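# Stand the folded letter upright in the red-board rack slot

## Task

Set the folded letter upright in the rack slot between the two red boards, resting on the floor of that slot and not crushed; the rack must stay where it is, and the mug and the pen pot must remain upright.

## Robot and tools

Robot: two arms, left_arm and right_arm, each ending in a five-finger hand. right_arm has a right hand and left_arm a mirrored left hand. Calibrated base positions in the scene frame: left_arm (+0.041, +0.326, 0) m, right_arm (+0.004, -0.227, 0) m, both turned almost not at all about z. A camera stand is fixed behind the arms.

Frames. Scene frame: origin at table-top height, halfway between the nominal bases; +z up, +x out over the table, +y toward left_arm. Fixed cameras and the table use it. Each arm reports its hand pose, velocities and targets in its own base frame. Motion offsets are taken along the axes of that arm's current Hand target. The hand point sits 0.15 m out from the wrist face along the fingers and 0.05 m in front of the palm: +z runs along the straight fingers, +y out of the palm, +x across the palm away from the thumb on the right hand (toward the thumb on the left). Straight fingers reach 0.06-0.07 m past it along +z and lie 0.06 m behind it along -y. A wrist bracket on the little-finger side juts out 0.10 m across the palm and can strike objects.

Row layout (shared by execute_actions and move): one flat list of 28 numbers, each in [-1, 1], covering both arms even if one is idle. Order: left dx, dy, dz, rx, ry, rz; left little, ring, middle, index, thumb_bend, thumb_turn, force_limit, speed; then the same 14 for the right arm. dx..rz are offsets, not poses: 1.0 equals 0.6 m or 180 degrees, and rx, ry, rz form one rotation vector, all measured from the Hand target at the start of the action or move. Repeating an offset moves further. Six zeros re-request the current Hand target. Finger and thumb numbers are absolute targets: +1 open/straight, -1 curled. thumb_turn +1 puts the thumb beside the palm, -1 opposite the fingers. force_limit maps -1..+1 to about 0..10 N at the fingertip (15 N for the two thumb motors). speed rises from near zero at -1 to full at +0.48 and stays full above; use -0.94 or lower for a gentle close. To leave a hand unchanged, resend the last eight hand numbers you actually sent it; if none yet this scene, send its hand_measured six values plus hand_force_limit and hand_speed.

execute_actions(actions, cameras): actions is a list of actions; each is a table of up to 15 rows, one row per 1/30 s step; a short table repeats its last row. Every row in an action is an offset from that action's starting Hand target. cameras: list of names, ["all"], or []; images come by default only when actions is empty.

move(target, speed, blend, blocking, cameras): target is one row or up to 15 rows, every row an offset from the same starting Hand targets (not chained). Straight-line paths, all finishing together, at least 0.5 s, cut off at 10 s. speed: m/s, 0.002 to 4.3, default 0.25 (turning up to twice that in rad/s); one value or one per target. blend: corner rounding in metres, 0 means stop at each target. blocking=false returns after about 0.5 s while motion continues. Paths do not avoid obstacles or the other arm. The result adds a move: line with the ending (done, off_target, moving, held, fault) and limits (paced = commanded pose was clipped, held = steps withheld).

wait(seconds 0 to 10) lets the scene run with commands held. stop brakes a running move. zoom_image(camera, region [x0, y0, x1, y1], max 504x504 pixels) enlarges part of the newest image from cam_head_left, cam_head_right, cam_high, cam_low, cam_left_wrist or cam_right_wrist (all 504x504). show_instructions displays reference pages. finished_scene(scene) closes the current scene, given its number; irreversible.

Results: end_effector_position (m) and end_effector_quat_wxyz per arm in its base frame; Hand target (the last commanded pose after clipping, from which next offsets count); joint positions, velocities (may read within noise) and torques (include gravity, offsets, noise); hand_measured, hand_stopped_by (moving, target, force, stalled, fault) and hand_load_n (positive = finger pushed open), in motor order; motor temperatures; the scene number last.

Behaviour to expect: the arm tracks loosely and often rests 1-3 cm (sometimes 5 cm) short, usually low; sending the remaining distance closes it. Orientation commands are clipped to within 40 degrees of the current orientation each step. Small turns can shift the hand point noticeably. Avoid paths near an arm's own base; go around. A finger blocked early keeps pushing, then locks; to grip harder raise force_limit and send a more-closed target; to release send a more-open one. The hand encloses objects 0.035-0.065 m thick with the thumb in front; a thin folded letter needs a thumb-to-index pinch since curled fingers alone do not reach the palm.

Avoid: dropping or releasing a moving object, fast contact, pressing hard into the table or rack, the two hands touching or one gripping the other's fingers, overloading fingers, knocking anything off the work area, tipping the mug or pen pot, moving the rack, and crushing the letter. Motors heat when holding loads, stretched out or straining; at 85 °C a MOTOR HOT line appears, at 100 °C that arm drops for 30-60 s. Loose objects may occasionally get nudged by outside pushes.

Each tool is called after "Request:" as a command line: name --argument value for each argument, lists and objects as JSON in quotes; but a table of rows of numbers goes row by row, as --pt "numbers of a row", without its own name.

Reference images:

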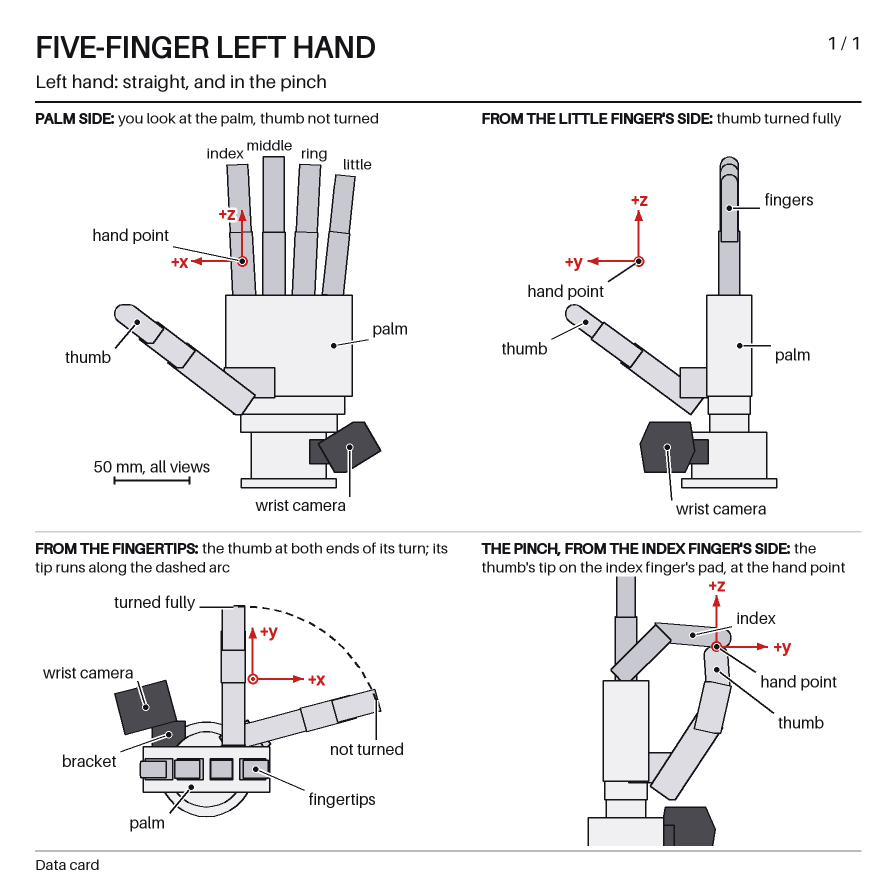

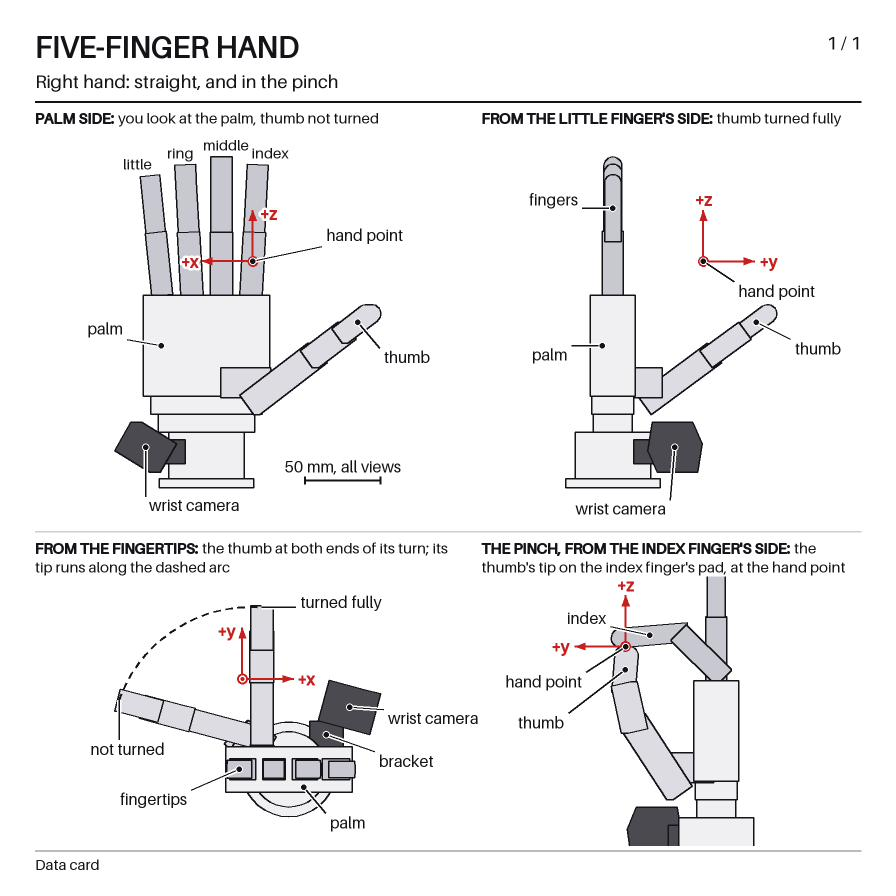

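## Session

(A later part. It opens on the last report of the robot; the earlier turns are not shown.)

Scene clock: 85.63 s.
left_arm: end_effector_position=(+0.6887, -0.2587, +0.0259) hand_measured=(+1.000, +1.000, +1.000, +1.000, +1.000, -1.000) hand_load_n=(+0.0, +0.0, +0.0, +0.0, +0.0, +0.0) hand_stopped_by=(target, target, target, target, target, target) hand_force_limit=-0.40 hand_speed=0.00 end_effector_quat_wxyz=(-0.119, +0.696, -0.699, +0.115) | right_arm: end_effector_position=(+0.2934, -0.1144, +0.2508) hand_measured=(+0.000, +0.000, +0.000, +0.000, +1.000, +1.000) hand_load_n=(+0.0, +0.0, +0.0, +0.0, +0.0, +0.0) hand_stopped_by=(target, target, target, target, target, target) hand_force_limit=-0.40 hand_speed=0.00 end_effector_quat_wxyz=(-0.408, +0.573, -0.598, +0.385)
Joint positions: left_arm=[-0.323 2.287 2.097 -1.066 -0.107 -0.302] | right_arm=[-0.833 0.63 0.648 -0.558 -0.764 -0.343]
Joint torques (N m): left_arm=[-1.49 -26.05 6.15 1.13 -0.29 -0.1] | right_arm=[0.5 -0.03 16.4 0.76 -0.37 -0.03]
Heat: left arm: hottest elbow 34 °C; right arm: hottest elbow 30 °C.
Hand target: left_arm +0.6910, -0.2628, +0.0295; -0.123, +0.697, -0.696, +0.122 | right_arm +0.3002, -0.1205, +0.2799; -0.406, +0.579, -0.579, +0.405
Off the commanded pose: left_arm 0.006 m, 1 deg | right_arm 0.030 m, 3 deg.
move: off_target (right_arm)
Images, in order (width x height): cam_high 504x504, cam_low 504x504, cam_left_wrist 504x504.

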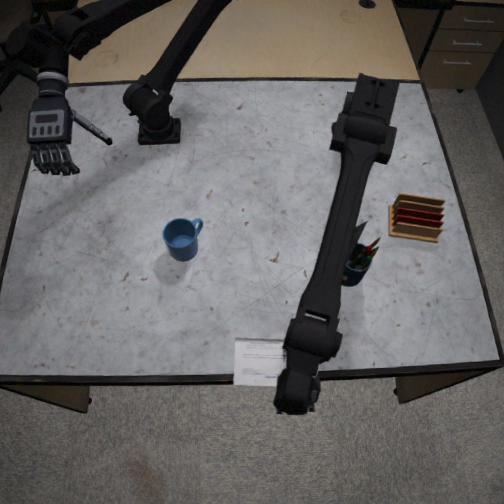

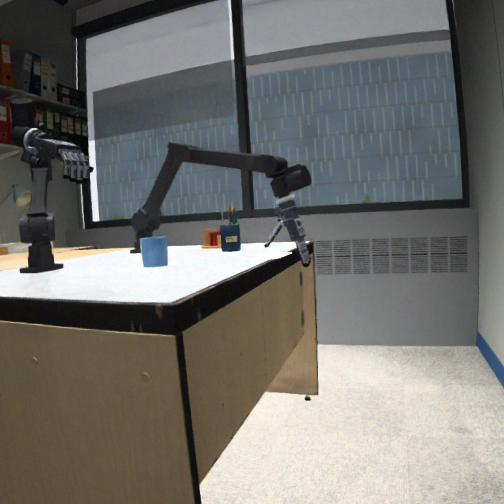

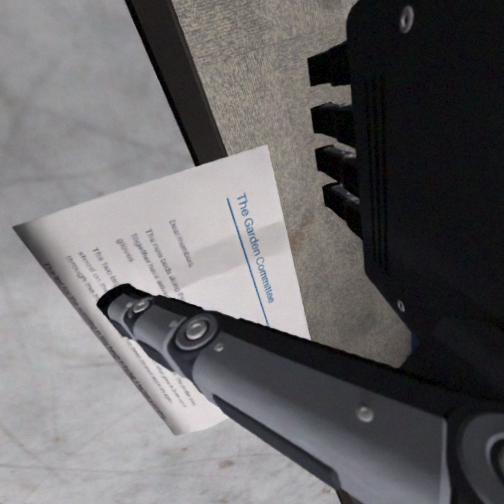

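Request:
move --target '[0,0.0288,0.0303,0,0,0,1,1,1,1,0.4,-1,-0.4,0,0,0,0,0,0,0,0,0,0,0,1,1,-0.4,0]' --speed 0.08 --cameras '["cam_low","cam_left_wrist"]'

Request:
zoom_image --camera "cam_low" --region '[240, 160, 340, 280]'

Scene clock: 89.50 s.
left_arm: end_effector_position=(+0.6853, -0.2588, +0.0120) hand_measured=(+1.000, +1.000, +1.000, +1.000, +0.628, -1.000) hand_load_n=(+0.0, +0.0, +0.0, +0.0, +1.0, -1.0) hand_stopped_by=(target, target, target, target, force, target) hand_force_limit=-0.40 hand_speed=0.00 end_effector_quat_wxyz=(-0.123, +0.696, -0.696, +0.124) | right_arm: end_effector_position=(+0.2934, -0.1144, +0.2508) hand_measured=(+0.000, +0.000, +0.000, +0.000, +1.000, +1.000) hand_load_n=(+0.0, +0.0, +0.0, -0.5, +0.0, -0.5) hand_stopped_by=(target, target, target, target, target, target) hand_force_limit=-0.40 hand_speed=0.00 end_effector_quat_wxyz=(-0.408, +0.573, -0.598, +0.385)
Joint positions: left_arm=[-0.325 2.269 2.026 -0.993 -0.11 -0.306] | right_arm=[-0.833 0.63 0.648 -0.558 -0.764 -0.343]
Joint torques (N m): left_arm=[-1.61 -24.82 4.94 1.17 -0.29 -0.08] | right_arm=[0.5 -0.03 16.4 0.8 -0.37 -0.02]
Heat: left arm: hottest elbow 33 °C; right arm: hottest elbow 31 °C.
Hand target: left_arm +0.6811, -0.2628, +0.0066; -0.123, +0.696, -0.696, +0.122 | right_arm +0.3002, -0.1205, +0.2799; -0.406, +0.579, -0.579, +0.405
Off the commanded pose: left_arm 0.008 m, 0 deg | right_arm 0.030 m, 3 deg.
move: off_target (right_arm)
Images, in order (width x height): cam_low 504x504, cam_left_wrist 504x504.

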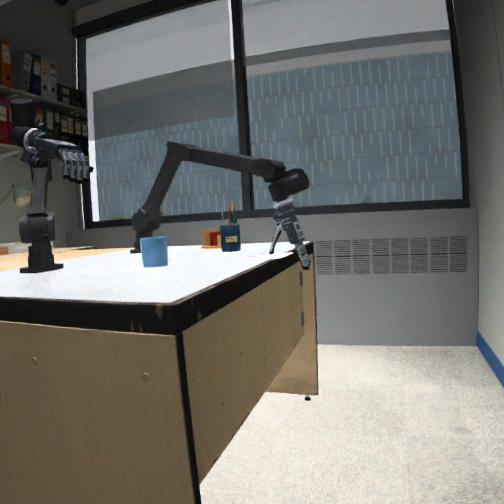

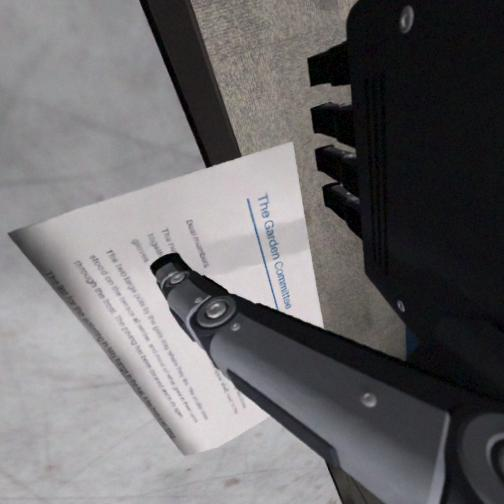

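Scaled by 4.200 from the camera's 504x504 image, which has a finer 720x720 frame.

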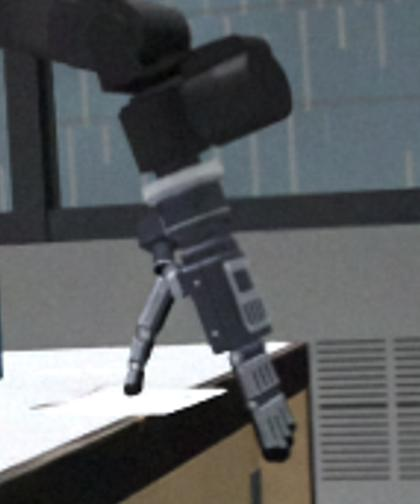

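Request:
zoom_image --camera "cam_left_wrist" --region '[100, 130, 350, 380]'

Request:
zoom_image --camera "cam_low" --region '[260, 215, 325, 275]'

Scaled by 2.016 from the camera's 504x504 image, which has a finer 720x720 frame.

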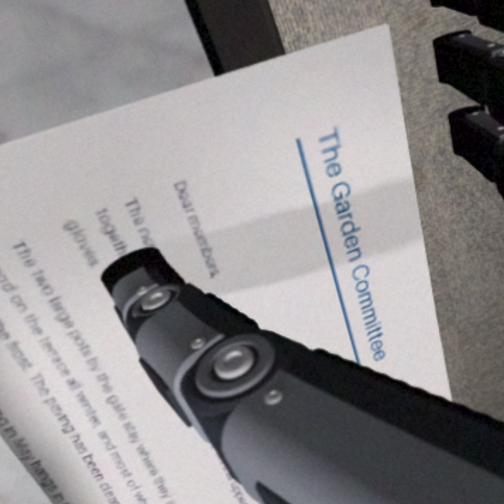

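Scaled by 7.754 from the camera's 504x504 image, which has a finer 720x720 frame.

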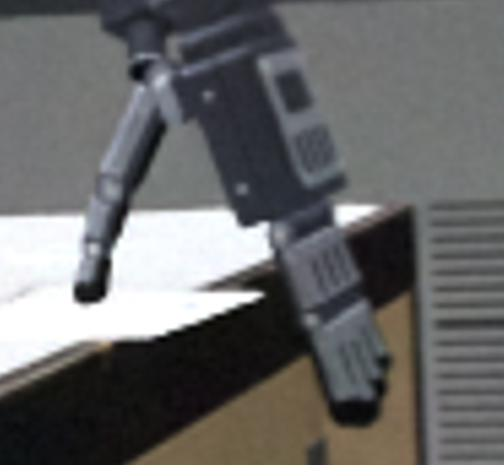

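Request:
move --target '[0,0.0022,-0.0185,0,0,0,1,1,1,1,0.7,-1,-0.4,-0.5,0,0,0,0,0,0,0,0,0,0,1,1,-0.4,0]' --speed 0.05 --cameras '["cam_low","cam_left_wrist"]'

Request:
zoom_image --camera "cam_low" --region '[260, 215, 325, 275]'

Scene clock: 90.80 s.
left_arm: end_effector_position=(+0.6801, -0.2578, +0.0107) hand_measured=(+1.000, +1.000, +1.000, +1.000, +0.700, -1.000) hand_load_n=(+0.0, +0.0, +0.0, +0.0, +0.5, +0.0) hand_stopped_by=(target, target, target, target, target, target) hand_force_limit=-0.40 hand_speed=-0.50 end_effector_quat_wxyz=(-0.121, +0.698, -0.696, +0.120) | right_arm: end_effector_position=(+0.2934, -0.1144, +0.2508) hand_measured=(+0.000, +0.000, +0.000, +0.000, +1.000, +1.000) hand_load_n=(+0.0, +0.0, +0.0, +0.0, +0.0, -0.5) hand_stopped_by=(target, target, target, target, target, target) hand_force_limit=-0.40 hand_speed=0.00 end_effector_quat_wxyz=(-0.408, +0.573, -0.598, +0.385)
Joint positions: left_arm=[-0.326 2.261 2.009 -0.993 -0.11 -0.31] | right_arm=[-0.833 0.63 0.648 -0.558 -0.764 -0.343]
Joint torques (N m): left_arm=[-1.85 -25.88 5.22 0.75 -0.31 -0.08] | right_arm=[0.5 0.03 16.42 0.76 -0.37 -0.01]
Heat: left arm: hottest elbow 33 °C; right arm: hottest elbow 31 °C.
Hand target: left_arm +0.6761, -0.2627, +0.0165; -0.123, +0.696, -0.696, +0.122 | right_arm +0.3002, -0.1205, +0.2799; -0.406, +0.579, -0.579, +0.405
Off the commanded pose: left_arm 0.009 m, 0 deg | right_arm 0.030 m, 3 deg.
move: off_target (right_arm)
Images, in order (width x height): cam_low 504x504, cam_left_wrist 504x504.

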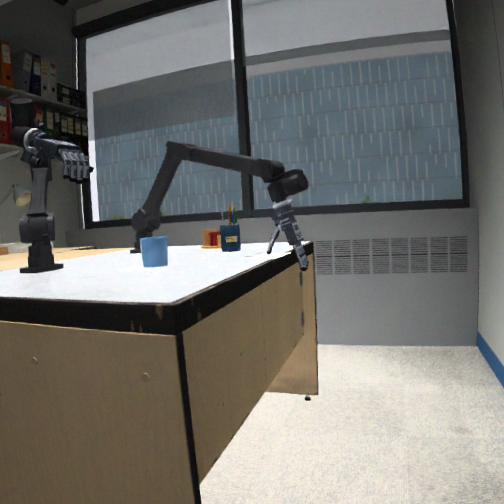

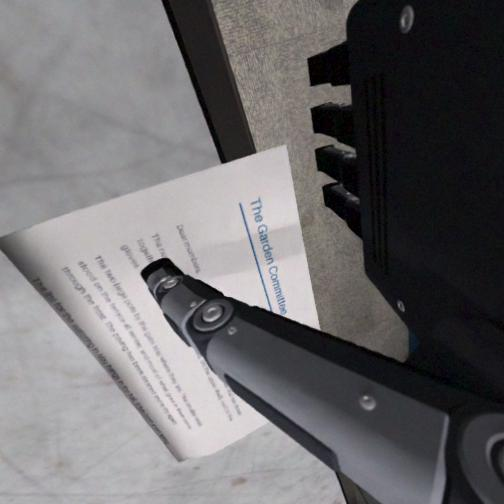

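Scaled by 7.754 from the camera's 504x504 image, which has a finer 720x720 frame.

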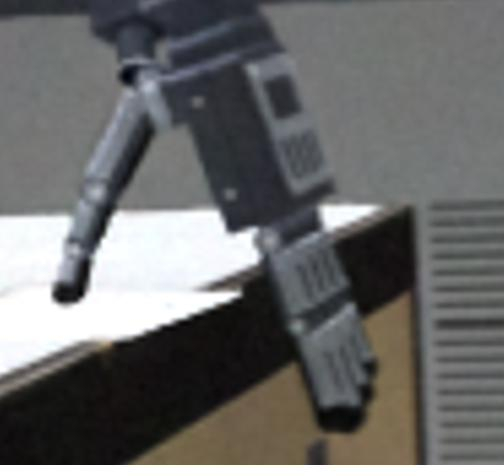

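Request:
move --pt "0 0 0 0 0 0 1 1 1 1 0.64 -1 -0.4 -0.5 0 0 0 0 0 0 0 0 0 0 1 1 -0.4 0" --pt "0 -0.0237 0.0228 0 0 0 1 1 1 1 0.64 -1 -0.4 -0.5 0 0 0 0 0 0 0 0 0 0 1 1 -0.4 0" --speed 0.05 --cameras '["cam_low","cam_left_wrist"]'

Request:
zoom_image --camera "cam_low" --region '[260, 215, 325, 275]'

Scene clock: 92.57 s.
left_arm: end_effector_position=(+0.6814, -0.2590, +0.0103) hand_measured=(+1.000, +1.000, +1.000, +1.000, +0.682, -1.000) hand_load_n=(+0.0, +0.0, +0.0, +0.0, +2.5, -0.5) hand_stopped_by=(target, target, target, target, force, target) hand_force_limit=-0.40 hand_speed=-0.50 end_effector_quat_wxyz=(-0.120, +0.697, -0.697, +0.117) | right_arm: end_effector_position=(+0.2934, -0.1144, +0.2508) hand_measured=(+0.000, +0.000, +0.000, +0.000, +1.000, +1.000) hand_load_n=(+0.0, +0.0, +0.0, +0.0, +0.0, +0.0) hand_stopped_by=(target, target, target, target, target, target) hand_force_limit=-0.40 hand_speed=0.00 end_effector_quat_wxyz=(-0.408, +0.573, -0.598, +0.385)
Joint positions: left_arm=[-0.327 2.273 2.03 -1.011 -0.11 -0.31] | right_arm=[-0.833 0.63 0.648 -0.558 -0.764 -0.343]
Joint torques (N m): left_arm=[-1.03 -22.3 9.24 0.57 -0.2 0.01] | right_arm=[0.5 -0.15 16.42 0.77 -0.37 -0.02]
Heat: left arm: hottest elbow 33 °C; right arm: hottest elbow 31 °C.
Hand target: left_arm +0.6940, -0.2628, +0.0084; -0.123, +0.696, -0.696, +0.122 | right_arm +0.3002, -0.1205, +0.2799; -0.406, +0.579, -0.579, +0.405
Off the commanded pose: left_arm 0.013 m, 1 deg | right_arm 0.030 m, 3 deg.
move: off_target (left_arm, right_arm)
Images, in order (width x height): cam_low 504x504, cam_left_wrist 504x504.

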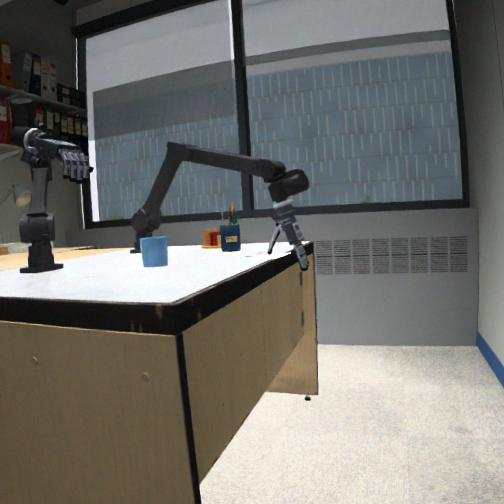

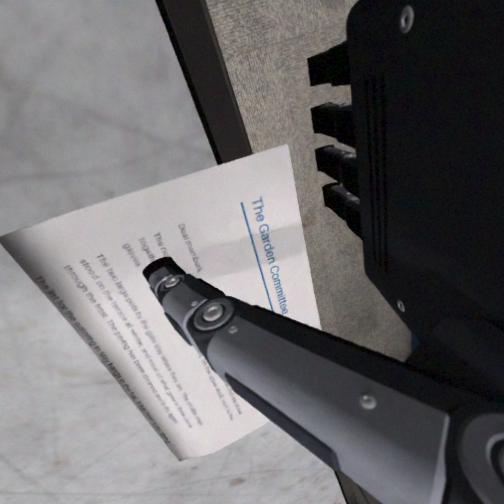

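Scaled by 7.754 from the camera's 504x504 image, which has a finer 720x720 frame.

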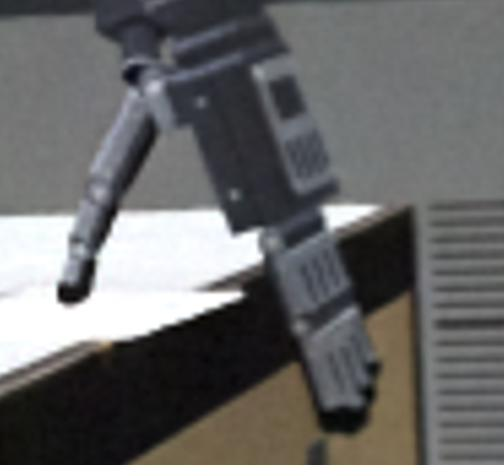

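Request:
move --target '[0,-0.0217,0.0072,0,0,0,1,1,1,1,0.64,-1,-0.4,-0.5,0,0,0,0,0,0,0,0,0,0,1,1,-0.4,0]' --speed 0.05 --cameras '["cam_low","cam_left_wrist"]'

Request:
zoom_image --camera "cam_low" --region '[260, 215, 325, 275]'

Scene clock: 93.50 s.
left_arm: end_effector_position=(+0.6946, -0.2631, +0.0110) hand_measured=(+1.000, +1.000, +1.000, +1.000, +0.682, -1.000) hand_load_n=(+0.0, +0.0, -0.5, +0.0, +2.5, -0.5) hand_stopped_by=(target, target, target, target, force, target) hand_force_limit=-0.40 hand_speed=-0.50 end_effector_quat_wxyz=(-0.120, +0.697, -0.698, +0.117) | right_arm: end_effector_position=(+0.2934, -0.1144, +0.2508) hand_measured=(+0.000, +0.000, +0.000, +0.000, +1.000, +1.000) hand_load_n=(+0.0, +0.0, +0.0, +0.0, +0.0, -0.5) hand_stopped_by=(target, target, target, target, target, target) hand_force_limit=-0.40 hand_speed=0.00 end_effector_quat_wxyz=(-0.408, +0.573, -0.598, +0.385)
Joint positions: left_arm=[-0.326 2.316 2.111 -1.046 -0.11 -0.308] | right_arm=[-0.833 0.63 0.648 -0.558 -0.764 -0.343]
Joint torques (N m): left_arm=[-0.5 -22.77 9.29 0.62 -0.12 0.05] | right_arm=[0.5 -0.03 16.4 0.76 -0.36 -0.01]
Heat: left arm: hottest elbow 33 °C; right arm: hottest elbow 31 °C.
Hand target: left_arm +0.7078, -0.2628, +0.0090; -0.123, +0.696, -0.696, +0.122 | right_arm +0.3002, -0.1205, +0.2799; -0.406, +0.579, -0.579, +0.405
Off the commanded pose: left_arm 0.013 m, 1 deg | right_arm 0.030 m, 3 deg.
move: off_target (left_arm, right_arm)
Images, in order (width x height): cam_low 504x504, cam_left_wrist 504x504.

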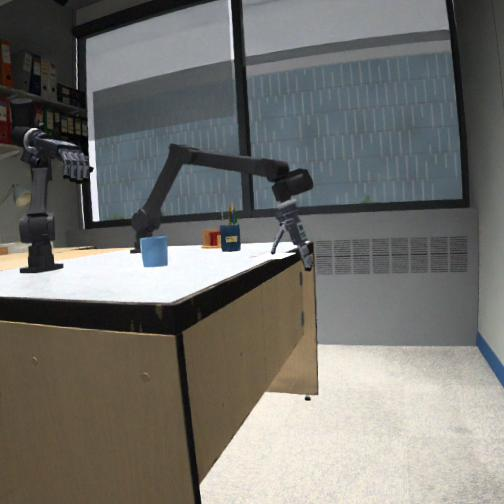

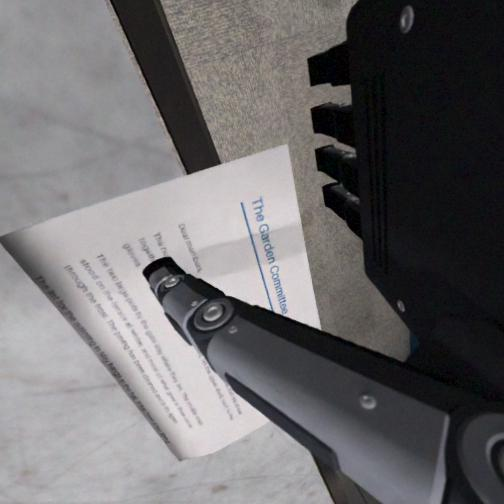

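Scaled by 7.754 from the camera's 504x504 image, which has a finer 720x720 frame.

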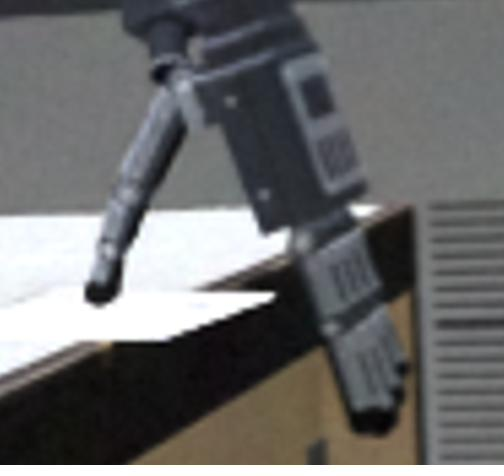

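Request:
move --pt "0 -0.0143 -0.0392 0 0 0 1 1 1 1 0.85 -1 -0.4 0 0 0 0 0 0 0 0 0 0 0 1 1 -0.4 0" --pt "0 0.0138 -0.0495 0 0 0 0.0 0.0 0.0 0.0 0.8 -1 -0.4 0 0 0 0 0 0 0 0 0 0 0 1 1 -0.4 0" --speed 0.08 --cameras '["cam_low","cam_left_wrist"]'

Request:
zoom_image --camera "cam_low" --region '[260, 215, 325, 275]'

Scene clock: 96.00 s.
left_arm: end_effector_position=(+0.6909, -0.2599, +0.0144) hand_measured=(+0.000, +0.090, +0.184, +0.094, +0.800, -1.000) hand_load_n=(+0.0, +0.0, +0.0, +3.5, +0.0, +0.5) hand_stopped_by=(target, force, force, force, target, target) hand_force_limit=-0.40 hand_speed=0.00 end_effector_quat_wxyz=(-0.121, +0.699, -0.696, +0.113) | right_arm: end_effector_position=(+0.2934, -0.1144, +0.2508) hand_measured=(+0.000, +0.000, +0.000, +0.000, +1.000, +1.000) hand_load_n=(+0.0, +0.0, +0.0, +0.0, -0.5, -0.5) hand_stopped_by=(target, target, target, target, target, target) hand_force_limit=-0.40 hand_speed=0.00 end_effector_quat_wxyz=(-0.408, +0.573, -0.598, +0.385)
Joint positions: left_arm=[-0.325 2.304 2.099 -1.053 -0.116 -0.311] | right_arm=[-0.833 0.63 0.648 -0.558 -0.764 -0.343]
Joint torques (N m): left_arm=[-1.26 -27.75 5.87 0.38 -0.03 0] | right_arm=[0.38 0.03 16.44 0.76 -0.37 -0.02]
Heat: left arm: hottest elbow 33 °C; right arm: hottest elbow 32 °C.
Hand target: left_arm +0.6899, -0.2628, +0.0339; -0.123, +0.696, -0.696, +0.122 | right_arm +0.3002, -0.1205, +0.2799; -0.406, +0.579, -0.579, +0.405
Off the commanded pose: left_arm 0.020 m, 1 deg | right_arm 0.030 m, 3 deg.
move: off_target (left_arm, right_arm); target 2's new numbers were sent with left_arm's hand 0.022 m and 2 deg from that target
Images, in order (width x height): cam_low 504x504, cam_left_wrist 504x504.

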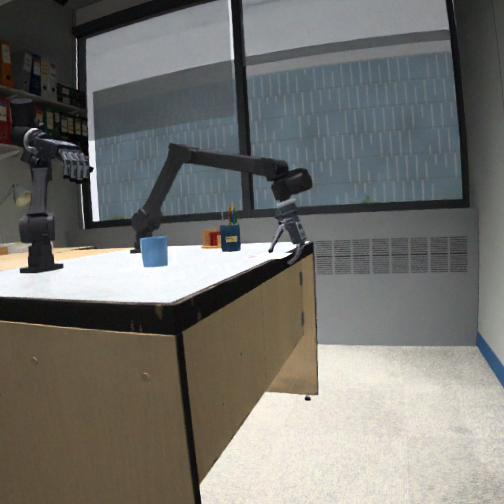

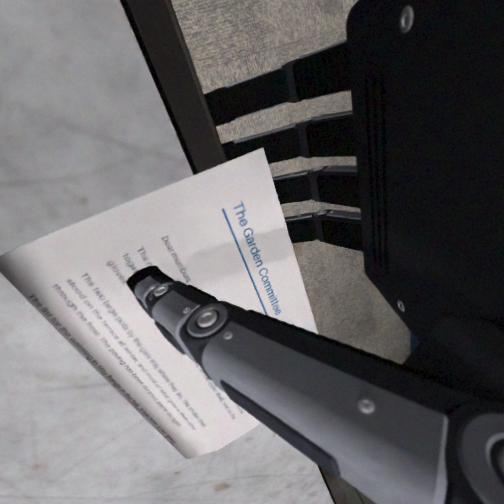

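Scaled by 7.754 from the camera's 504x504 image, which has a finer 720x720 frame.

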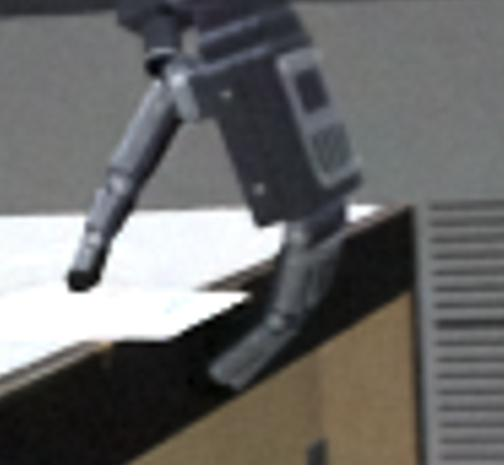

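Request:
move --target '[0,-0.0274,0.0029,0,0,0,0.0,0.0,0.0,0.0,0.8,-1,-0.4,0,0,0,0,0,0,0,0,0,0,0,1,1,-0.4,0]' --speed 0.08 --cameras '["cam_low","cam_left_wrist"]'

Request:
zoom_image --camera "cam_low" --region '[260, 215, 325, 275]'

Scene clock: 97.27 s.
left_arm: end_effector_position=(+0.6917, -0.2600, +0.0175) hand_measured=(+0.000, +0.090, +0.184, +0.094, +0.800, -1.000) hand_load_n=(+0.0, +0.0, +0.0, +2.5, +0.0, +0.0) hand_stopped_by=(target, force, force, force, target, target) hand_force_limit=-0.40 hand_speed=0.00 end_effector_quat_wxyz=(-0.117, +0.700, -0.697, +0.106) | right_arm: end_effector_position=(+0.2934, -0.1144, +0.2508) hand_measured=(+0.000, +0.000, +0.000, +0.000, +1.000, +1.000) hand_load_n=(+0.0, +0.0, +0.0, +0.0, +0.0, -0.5) hand_stopped_by=(target, target, target, target, target, target) hand_force_limit=-0.40 hand_speed=0.00 end_effector_quat_wxyz=(-0.408, +0.573, -0.598, +0.385)
Joint positions: left_arm=[-0.325 2.319 2.135 -1.09 -0.115 -0.312] | right_arm=[-0.833 0.63 0.648 -0.558 -0.764 -0.343]
Joint torques (N m): left_arm=[-0.73 -25.23 9.87 0.02 0.05 0.09] | right_arm=[0.56 0.03 16.43 0.76 -0.37 -0.02]
Heat: left arm: hottest elbow 33 °C; right arm: hottest elbow 32 °C.
Hand target: left_arm +0.7059, -0.2629, +0.0380; -0.123, +0.697, -0.696, +0.122 | right_arm +0.3002, -0.1205, +0.2799; -0.406, +0.579, -0.579, +0.405
Off the commanded pose: left_arm 0.025 m, 2 deg | right_arm 0.030 m, 3 deg.
move: off_target (left_arm, right_arm)
Images, in order (width x height): cam_low 504x504, cam_left_wrist 504x504.

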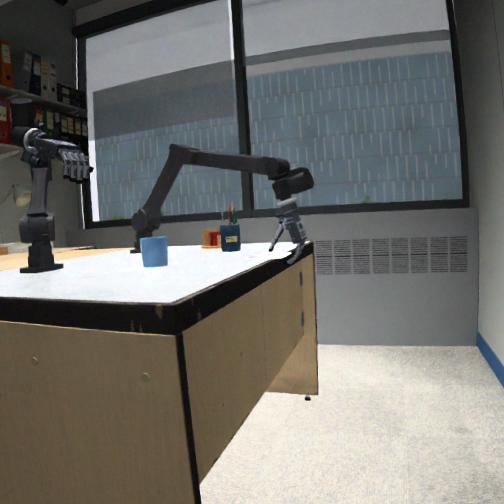

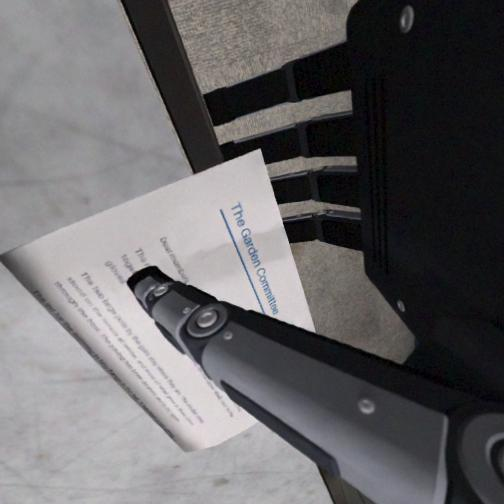

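Scaled by 7.754 from the camera's 504x504 image, which has a finer 720x720 frame.

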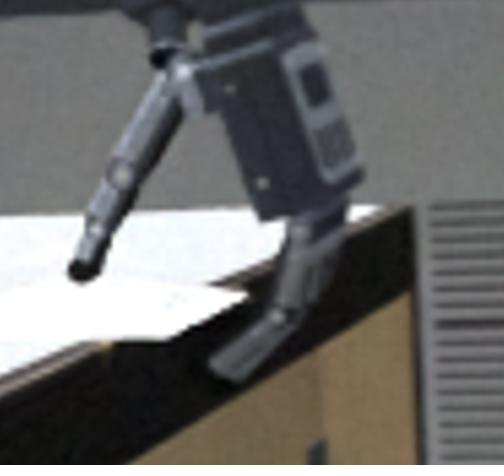

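Request:
move --target '[0,-0.0200,0.0040,0,0,0,0.3,0.3,0.3,0.3,0.8,-1,-0.4,0,0,0,0,0,0,0,0,0,0,0,1,1,-0.4,0]' --speed 0.08 --cameras '["cam_low","cam_left_wrist"]'

Request:
zoom_image --camera "cam_low" --region '[260, 215, 325, 275]'

Scene clock: 98.30 s.
left_arm: end_effector_position=(+0.7013, -0.2622, +0.0210) hand_measured=(+0.300, +0.300, +0.300, +0.300, +0.800, -1.000) hand_load_n=(-0.5, +0.0, +0.0, +0.0, +0.0, +0.0) hand_stopped_by=(target, target, target, target, target, target) hand_force_limit=-0.40 hand_speed=0.00 end_effector_quat_wxyz=(-0.115, +0.699, -0.699, +0.104) | right_arm: end_effector_position=(+0.2934, -0.1144, +0.2508) hand_measured=(+0.000, +0.000, +0.000, +0.000, +1.000, +1.000) hand_load_n=(+0.0, +0.0, +0.0, +0.0, +0.0, +0.0) hand_stopped_by=(target, target, target, target, target, target) hand_force_limit=-0.40 hand_speed=0.00 end_effector_quat_wxyz=(-0.408, +0.573, -0.598, +0.385)
Joint positions: left_arm=[-0.323 2.358 2.217 -1.138 -0.112 -0.306] | right_arm=[-0.833 0.63 0.648 -0.558 -0.764 -0.343]
Joint torques (N m): left_arm=[-0.56 -25 9.99 0.32 -0.02 0.07] | right_arm=[0.5 -0.03 16.42 0.76 -0.37 -0.01]
Heat: left arm: hottest elbow 33 °C; right arm: hottest elbow 32 °C.
Hand target: left_arm +0.7180, -0.2629, +0.0396; -0.123, +0.696, -0.696, +0.122 | right_arm +0.3002, -0.1205, +0.2799; -0.406, +0.579, -0.579, +0.405
Off the commanded pose: left_arm 0.025 m, 2 deg | right_arm 0.030 m, 3 deg.
move: off_target (left_arm, right_arm)
Images, in order (width x height): cam_low 504x504, cam_left_wrist 504x504.

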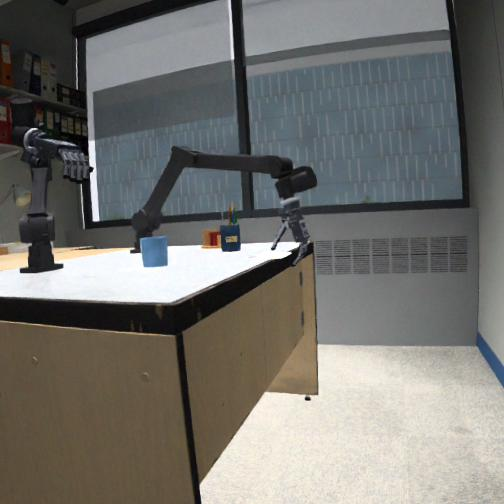

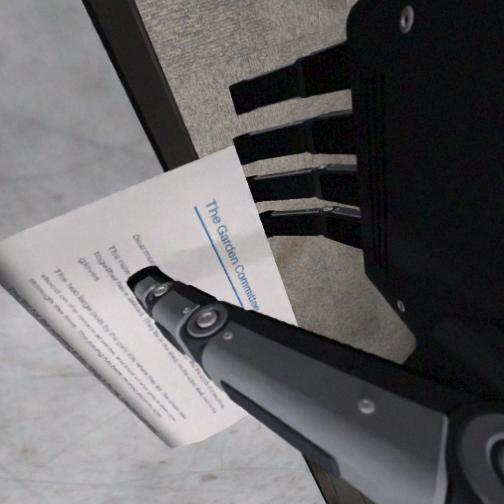

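Scaled by 7.754 from the camera's 504x504 image, which has a finer 720x720 frame.

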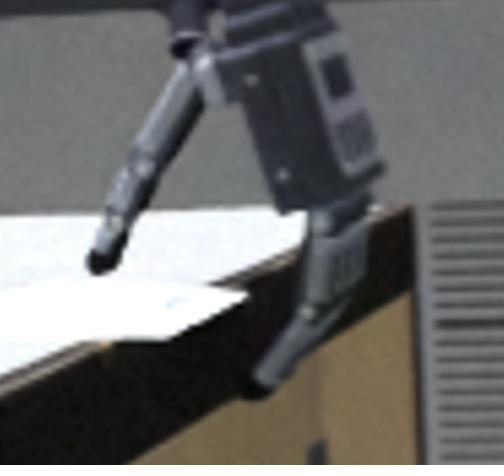

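Request:
move --target '[0,0.0214,0.0294,0,0,0,0.2,0.2,0.2,0.2,0.6,-1,-0.4,0,0,0,0,0,0,0,0,0,0,0,1,1,-0.4,0]' --speed 0.08 --cameras '["cam_low","cam_left_wrist"]'

Request:
zoom_image --camera "cam_low" --region '[260, 215, 325, 275]'

Scene clock: 99.27 s.
left_arm: end_effector_position=(+0.7093, -0.2648, +0.0195) hand_measured=(+0.200, +0.200, +0.200, +0.200, +0.600, -1.000) hand_load_n=(+0.0, +0.0, +0.0, +0.0, +0.0, +0.5) hand_stopped_by=(target, target, target, target, target, target) hand_force_limit=-0.40 hand_speed=0.00 end_effector_quat_wxyz=(-0.122, +0.697, -0.696, +0.118) | right_arm: end_effector_position=(+0.2934, -0.1144, +0.2508) hand_measured=(+0.000, +0.000, +0.000, +0.000, +1.000, +1.000) hand_load_n=(+0.0, +0.0, +0.0, +0.0, +0.0, -0.5) hand_stopped_by=(target, target, target, target, target, target) hand_force_limit=-0.40 hand_speed=0.00 end_effector_quat_wxyz=(-0.408, +0.573, -0.598, +0.385)
Joint positions: left_arm=[-0.323 2.358 2.21 -1.099 -0.112 -0.306] | right_arm=[-0.833 0.63 0.648 -0.558 -0.764 -0.343]
Joint torques (N m): left_arm=[-0.73 -25.93 5.87 1.18 -0.03 0.04] | right_arm=[0.56 -0.09 16.43 0.77 -0.37 -0.01]
Heat: left arm: hottest elbow 33 °C; right arm: hottest elbow 32 °C.
Hand target: left_arm +0.7119, -0.2629, +0.0187; -0.123, +0.696, -0.696, +0.122 | right_arm +0.3002, -0.1205, +0.2799; -0.406, +0.579, -0.579, +0.405
Off the commanded pose: left_arm 0.003 m, 1 deg | right_arm 0.030 m, 3 deg.
move: off_target (right_arm)
Images, in order (width x height): cam_low 504x504, cam_left_wrist 504x504.

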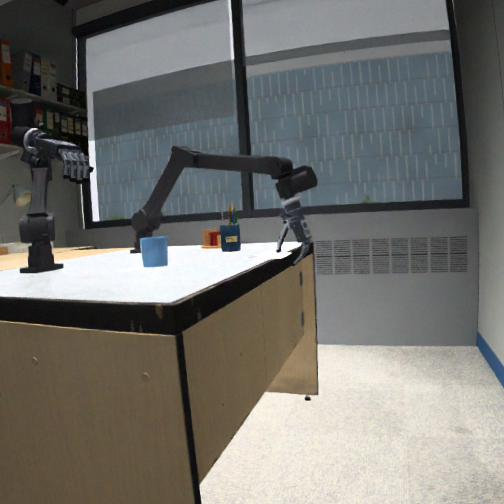

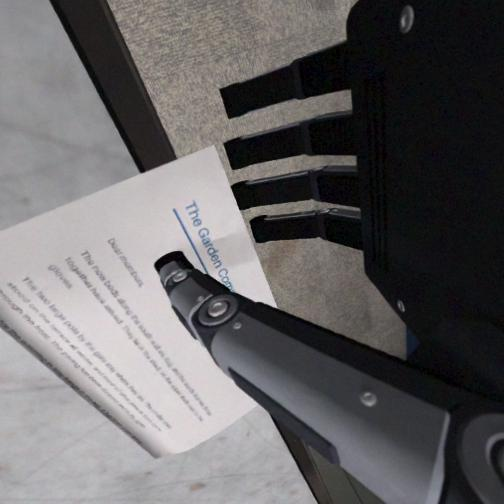

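Scaled by 7.754 from the camera's 504x504 image, which has a finer 720x720 frame.

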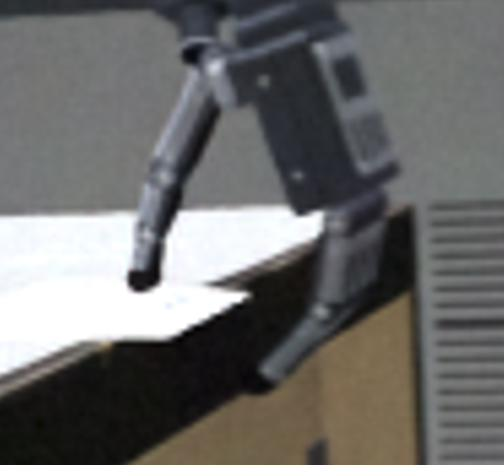

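Request:
move --target '[0,0.0034,0.0094,0,0,0,0.2,0.2,0.0,0.0,0.5,-1,-0.4,0,0,0,0,0,0,0,0,0,0,0,1,1,-0.4,0]' --speed 0.08 --cameras '["cam_low","cam_left_wrist"]'

Request:
zoom_image --camera "cam_low" --region '[260, 215, 325, 275]'

Scene clock: 100.17 s.
left_arm: end_effector_position=(+0.7100, -0.2651, +0.0164) hand_measured=(+0.200, +0.200, +0.000, +0.000, +0.500, -1.000) hand_load_n=(+0.0, +0.0, +0.0, +0.0, +0.0, +0.0) hand_stopped_by=(target, target, target, target, target, target) hand_force_limit=-0.40 hand_speed=0.00 end_effector_quat_wxyz=(-0.123, +0.697, -0.696, +0.120) | right_arm: end_effector_position=(+0.2934, -0.1144, +0.2508) hand_measured=(+0.000, +0.000, +0.000, +0.000, +1.000, +1.000) hand_load_n=(+0.0, +0.0, +0.0, +0.0, +0.0, +0.0) hand_stopped_by=(target, target, target, target, target, target) hand_force_limit=-0.40 hand_speed=0.00 end_effector_quat_wxyz=(-0.408, +0.573, -0.598, +0.385)
Joint positions: left_arm=[-0.323 2.358 2.201 -1.086 -0.112 -0.306] | right_arm=[-0.833 0.63 0.648 -0.558 -0.764 -0.343]
Joint torques (N m): left_arm=[-0.79 -25.41 5.74 1.16 -0.04 0.05] | right_arm=[0.56 -0.03 16.42 0.75 -0.37 -0.02]
Heat: left arm: hottest elbow 33 °C; right arm: hottest elbow 32 °C.
Hand target: left_arm +0.7118, -0.2628, +0.0126; -0.123, +0.696, -0.696, +0.122 | right_arm +0.3002, -0.1205, +0.2799; -0.406, +0.579, -0.579, +0.405
Off the commanded pose: left_arm 0.005 m, 0 deg | right_arm 0.030 m, 3 deg.
move: off_target (right_arm)
Images, in order (width x height): cam_low 504x504, cam_left_wrist 504x504.

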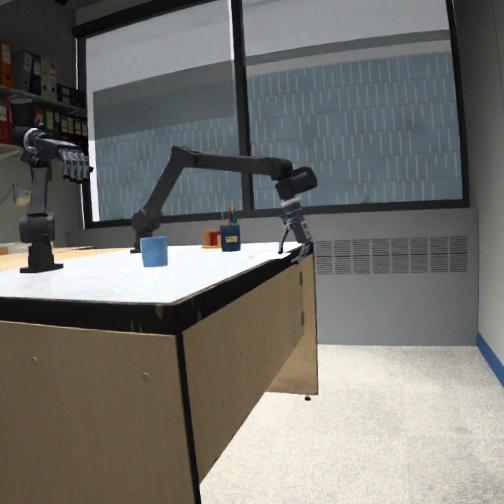

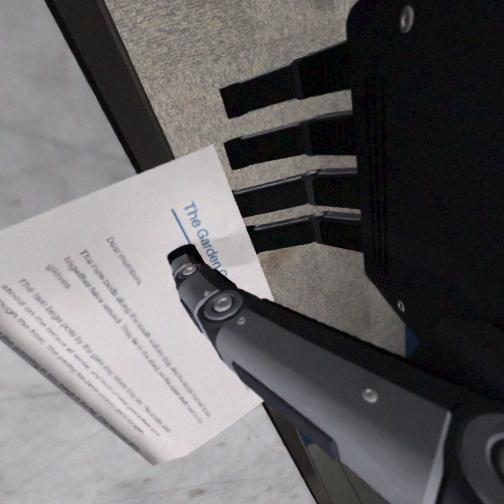

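Scaled by 7.754 from the camera's 504x504 image, which has a finer 720x720 frame.

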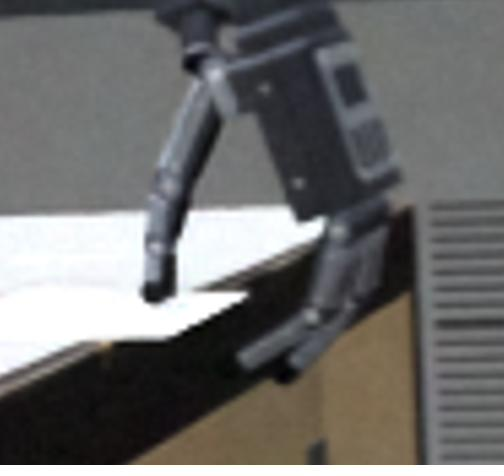

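Request:
move --target '[0,0,0,0,0,0,0.2,0.2,-0.4,-0.4,0.05,-1,-0.6,-0.8,0,0,0,0,0,0,0,0,0,0,1,1,-0.4,0]' --speed 0.08 --cameras '["cam_low","cam_left_wrist"]'

Request:
zoom_image --camera "cam_low" --region '[260, 215, 325, 275]'

Scene clock: 101.17 s.
left_arm: end_effector_position=(+0.7102, -0.2656, +0.0165) hand_measured=(+0.200, +0.200, -0.256, -0.330, +0.370, -1.000) hand_load_n=(+0.0, +0.0, -0.5, +2.0, +3.0, -0.5) hand_stopped_by=(target, target, force, force, force, target) hand_force_limit=-0.60 hand_speed=-0.80 end_effector_quat_wxyz=(-0.123, +0.697, -0.696, +0.121) | right_arm: end_effector_position=(+0.2934, -0.1144, +0.2508) hand_measured=(+0.000, +0.000, +0.000, +0.000, +1.000, +1.000) hand_load_n=(+0.0, +0.0, +0.0, +0.0, -0.5, -0.5) hand_stopped_by=(target, target, target, target, target, target) hand_force_limit=-0.40 hand_speed=0.00 end_effector_quat_wxyz=(-0.408, +0.573, -0.598, +0.385)
Joint positions: left_arm=[-0.323 2.358 2.201 -1.085 -0.11 -0.306] | right_arm=[-0.833 0.63 0.648 -0.558 -0.764 -0.343]
Joint torques (N m): left_arm=[-0.56 -25 5.86 1.14 -0.11 0.04] | right_arm=[0.5 0.03 16.47 0.75 -0.38 -0.02]
Heat: left arm: hottest elbow 33 °C; right arm: hottest elbow 32 °C.
Hand target: left_arm +0.7119, -0.2629, +0.0126; -0.123, +0.696, -0.696, +0.122 | right_arm +0.3002, -0.1205, +0.2799; -0.406, +0.579, -0.579, +0.405
Off the commanded pose: left_arm 0.005 m, 0 deg | right_arm 0.030 m, 3 deg.
move: off_target (right_arm)
Images, in order (width x height): cam_low 504x504, cam_left_wrist 504x504.

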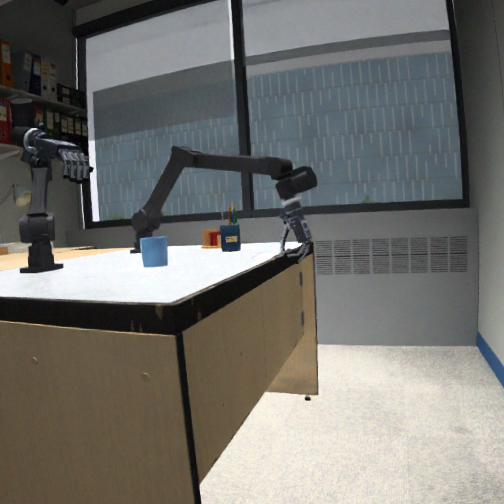

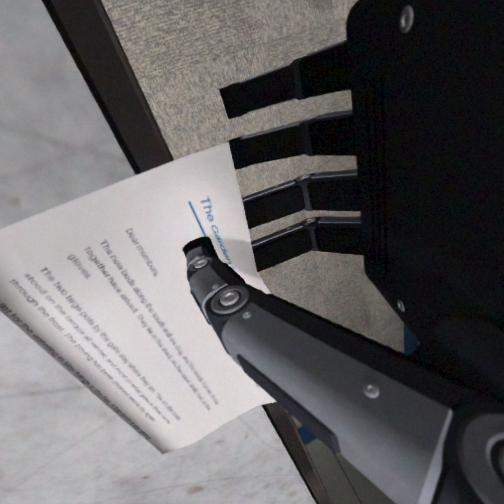

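Scaled by 7.754 from the camera's 504x504 image, which has a finer 720x720 frame.

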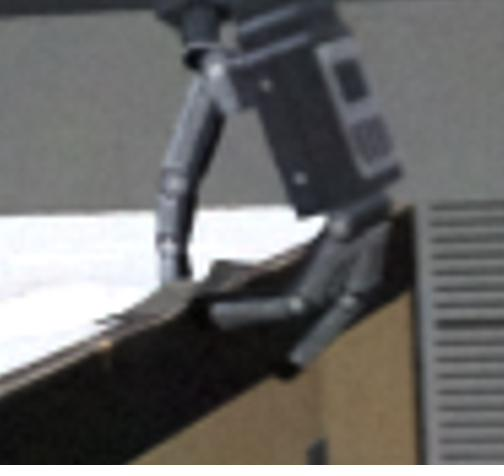

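Request:
move --target '[0,0,0,0,0,0,0.2,0.2,-0.5,-0.5,0.0,-1,-0.35,-0.8,0,0,0,0,0,0,0,0,0,0,1,1,-0.4,0]' --speed 0.08 --cameras '["cam_low","cam_left_wrist"]'

Request:
zoom_image --camera "cam_low" --region '[260, 215, 325, 275]'

Request:
zoom_image --camera "cam_left_wrist" --region '[100, 130, 350, 380]'

Scene clock: 101.80 s.
left_arm: end_effector_position=(+0.7106, -0.2657, +0.0166) hand_measured=(+0.200, +0.200, -0.272, -0.346, +0.364, -1.000) hand_load_n=(+0.0, +0.0, +3.5, +2.0, +5.0, -0.5) hand_stopped_by=(target, target, force, force, force, target) hand_force_limit=-0.35 hand_speed=-0.80 end_effector_quat_wxyz=(-0.123, +0.697, -0.696, +0.122) | right_arm: end_effector_position=(+0.2934, -0.1144, +0.2508) hand_measured=(+0.000, +0.000, +0.000, +0.000, +1.000, +1.000) hand_load_n=(+0.0, +0.0, +0.0, +0.0, +0.0, -0.5) hand_stopped_by=(target, target, target, target, target, target) hand_force_limit=-0.40 hand_speed=0.00 end_effector_quat_wxyz=(-0.408, +0.573, -0.598, +0.385)
Joint positions: left_arm=[-0.323 2.358 2.201 -1.083 -0.11 -0.306] | right_arm=[-0.833 0.63 0.648 -0.558 -0.764 -0.343]
Joint torques (N m): left_arm=[-0.56 -25.7 5.79 1.02 -0.1 0.05] | right_arm=[0.56 -0.03 16.4 0.76 -0.37 -0.02]
Heat: left arm: hottest elbow 33 °C; right arm: hottest elbow 32 °C.
Hand target: left_arm +0.7119, -0.2629, +0.0126; -0.123, +0.696, -0.696, +0.122 | right_arm +0.3002, -0.1205, +0.2799; -0.406, +0.579, -0.579, +0.405
Off the commanded pose: left_arm 0.005 m, 0 deg | right_arm 0.030 m, 3 deg.
move: off_target (right_arm)
Images, in order (width x height): cam_low 504x504, cam_left_wrist 504x504.

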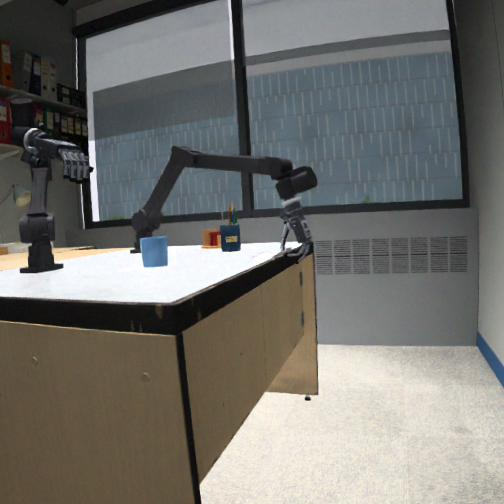

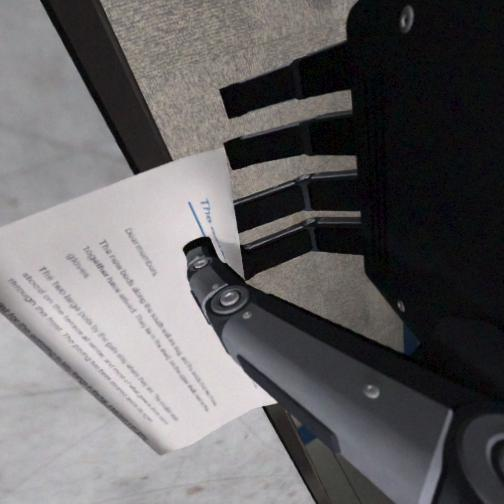

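Scaled by 7.754 from the camera's 504x504 image, which has a finer 720x720 frame.

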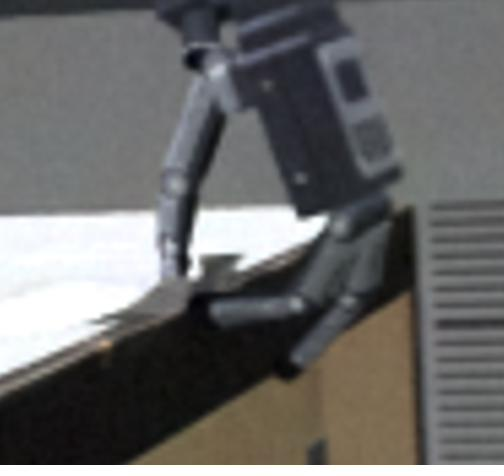

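Scaled by 2.016 from the camera's 504x504 image, which has a finer 720x720 frame.

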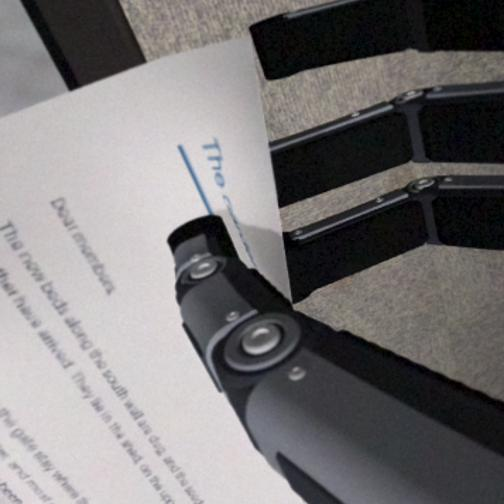

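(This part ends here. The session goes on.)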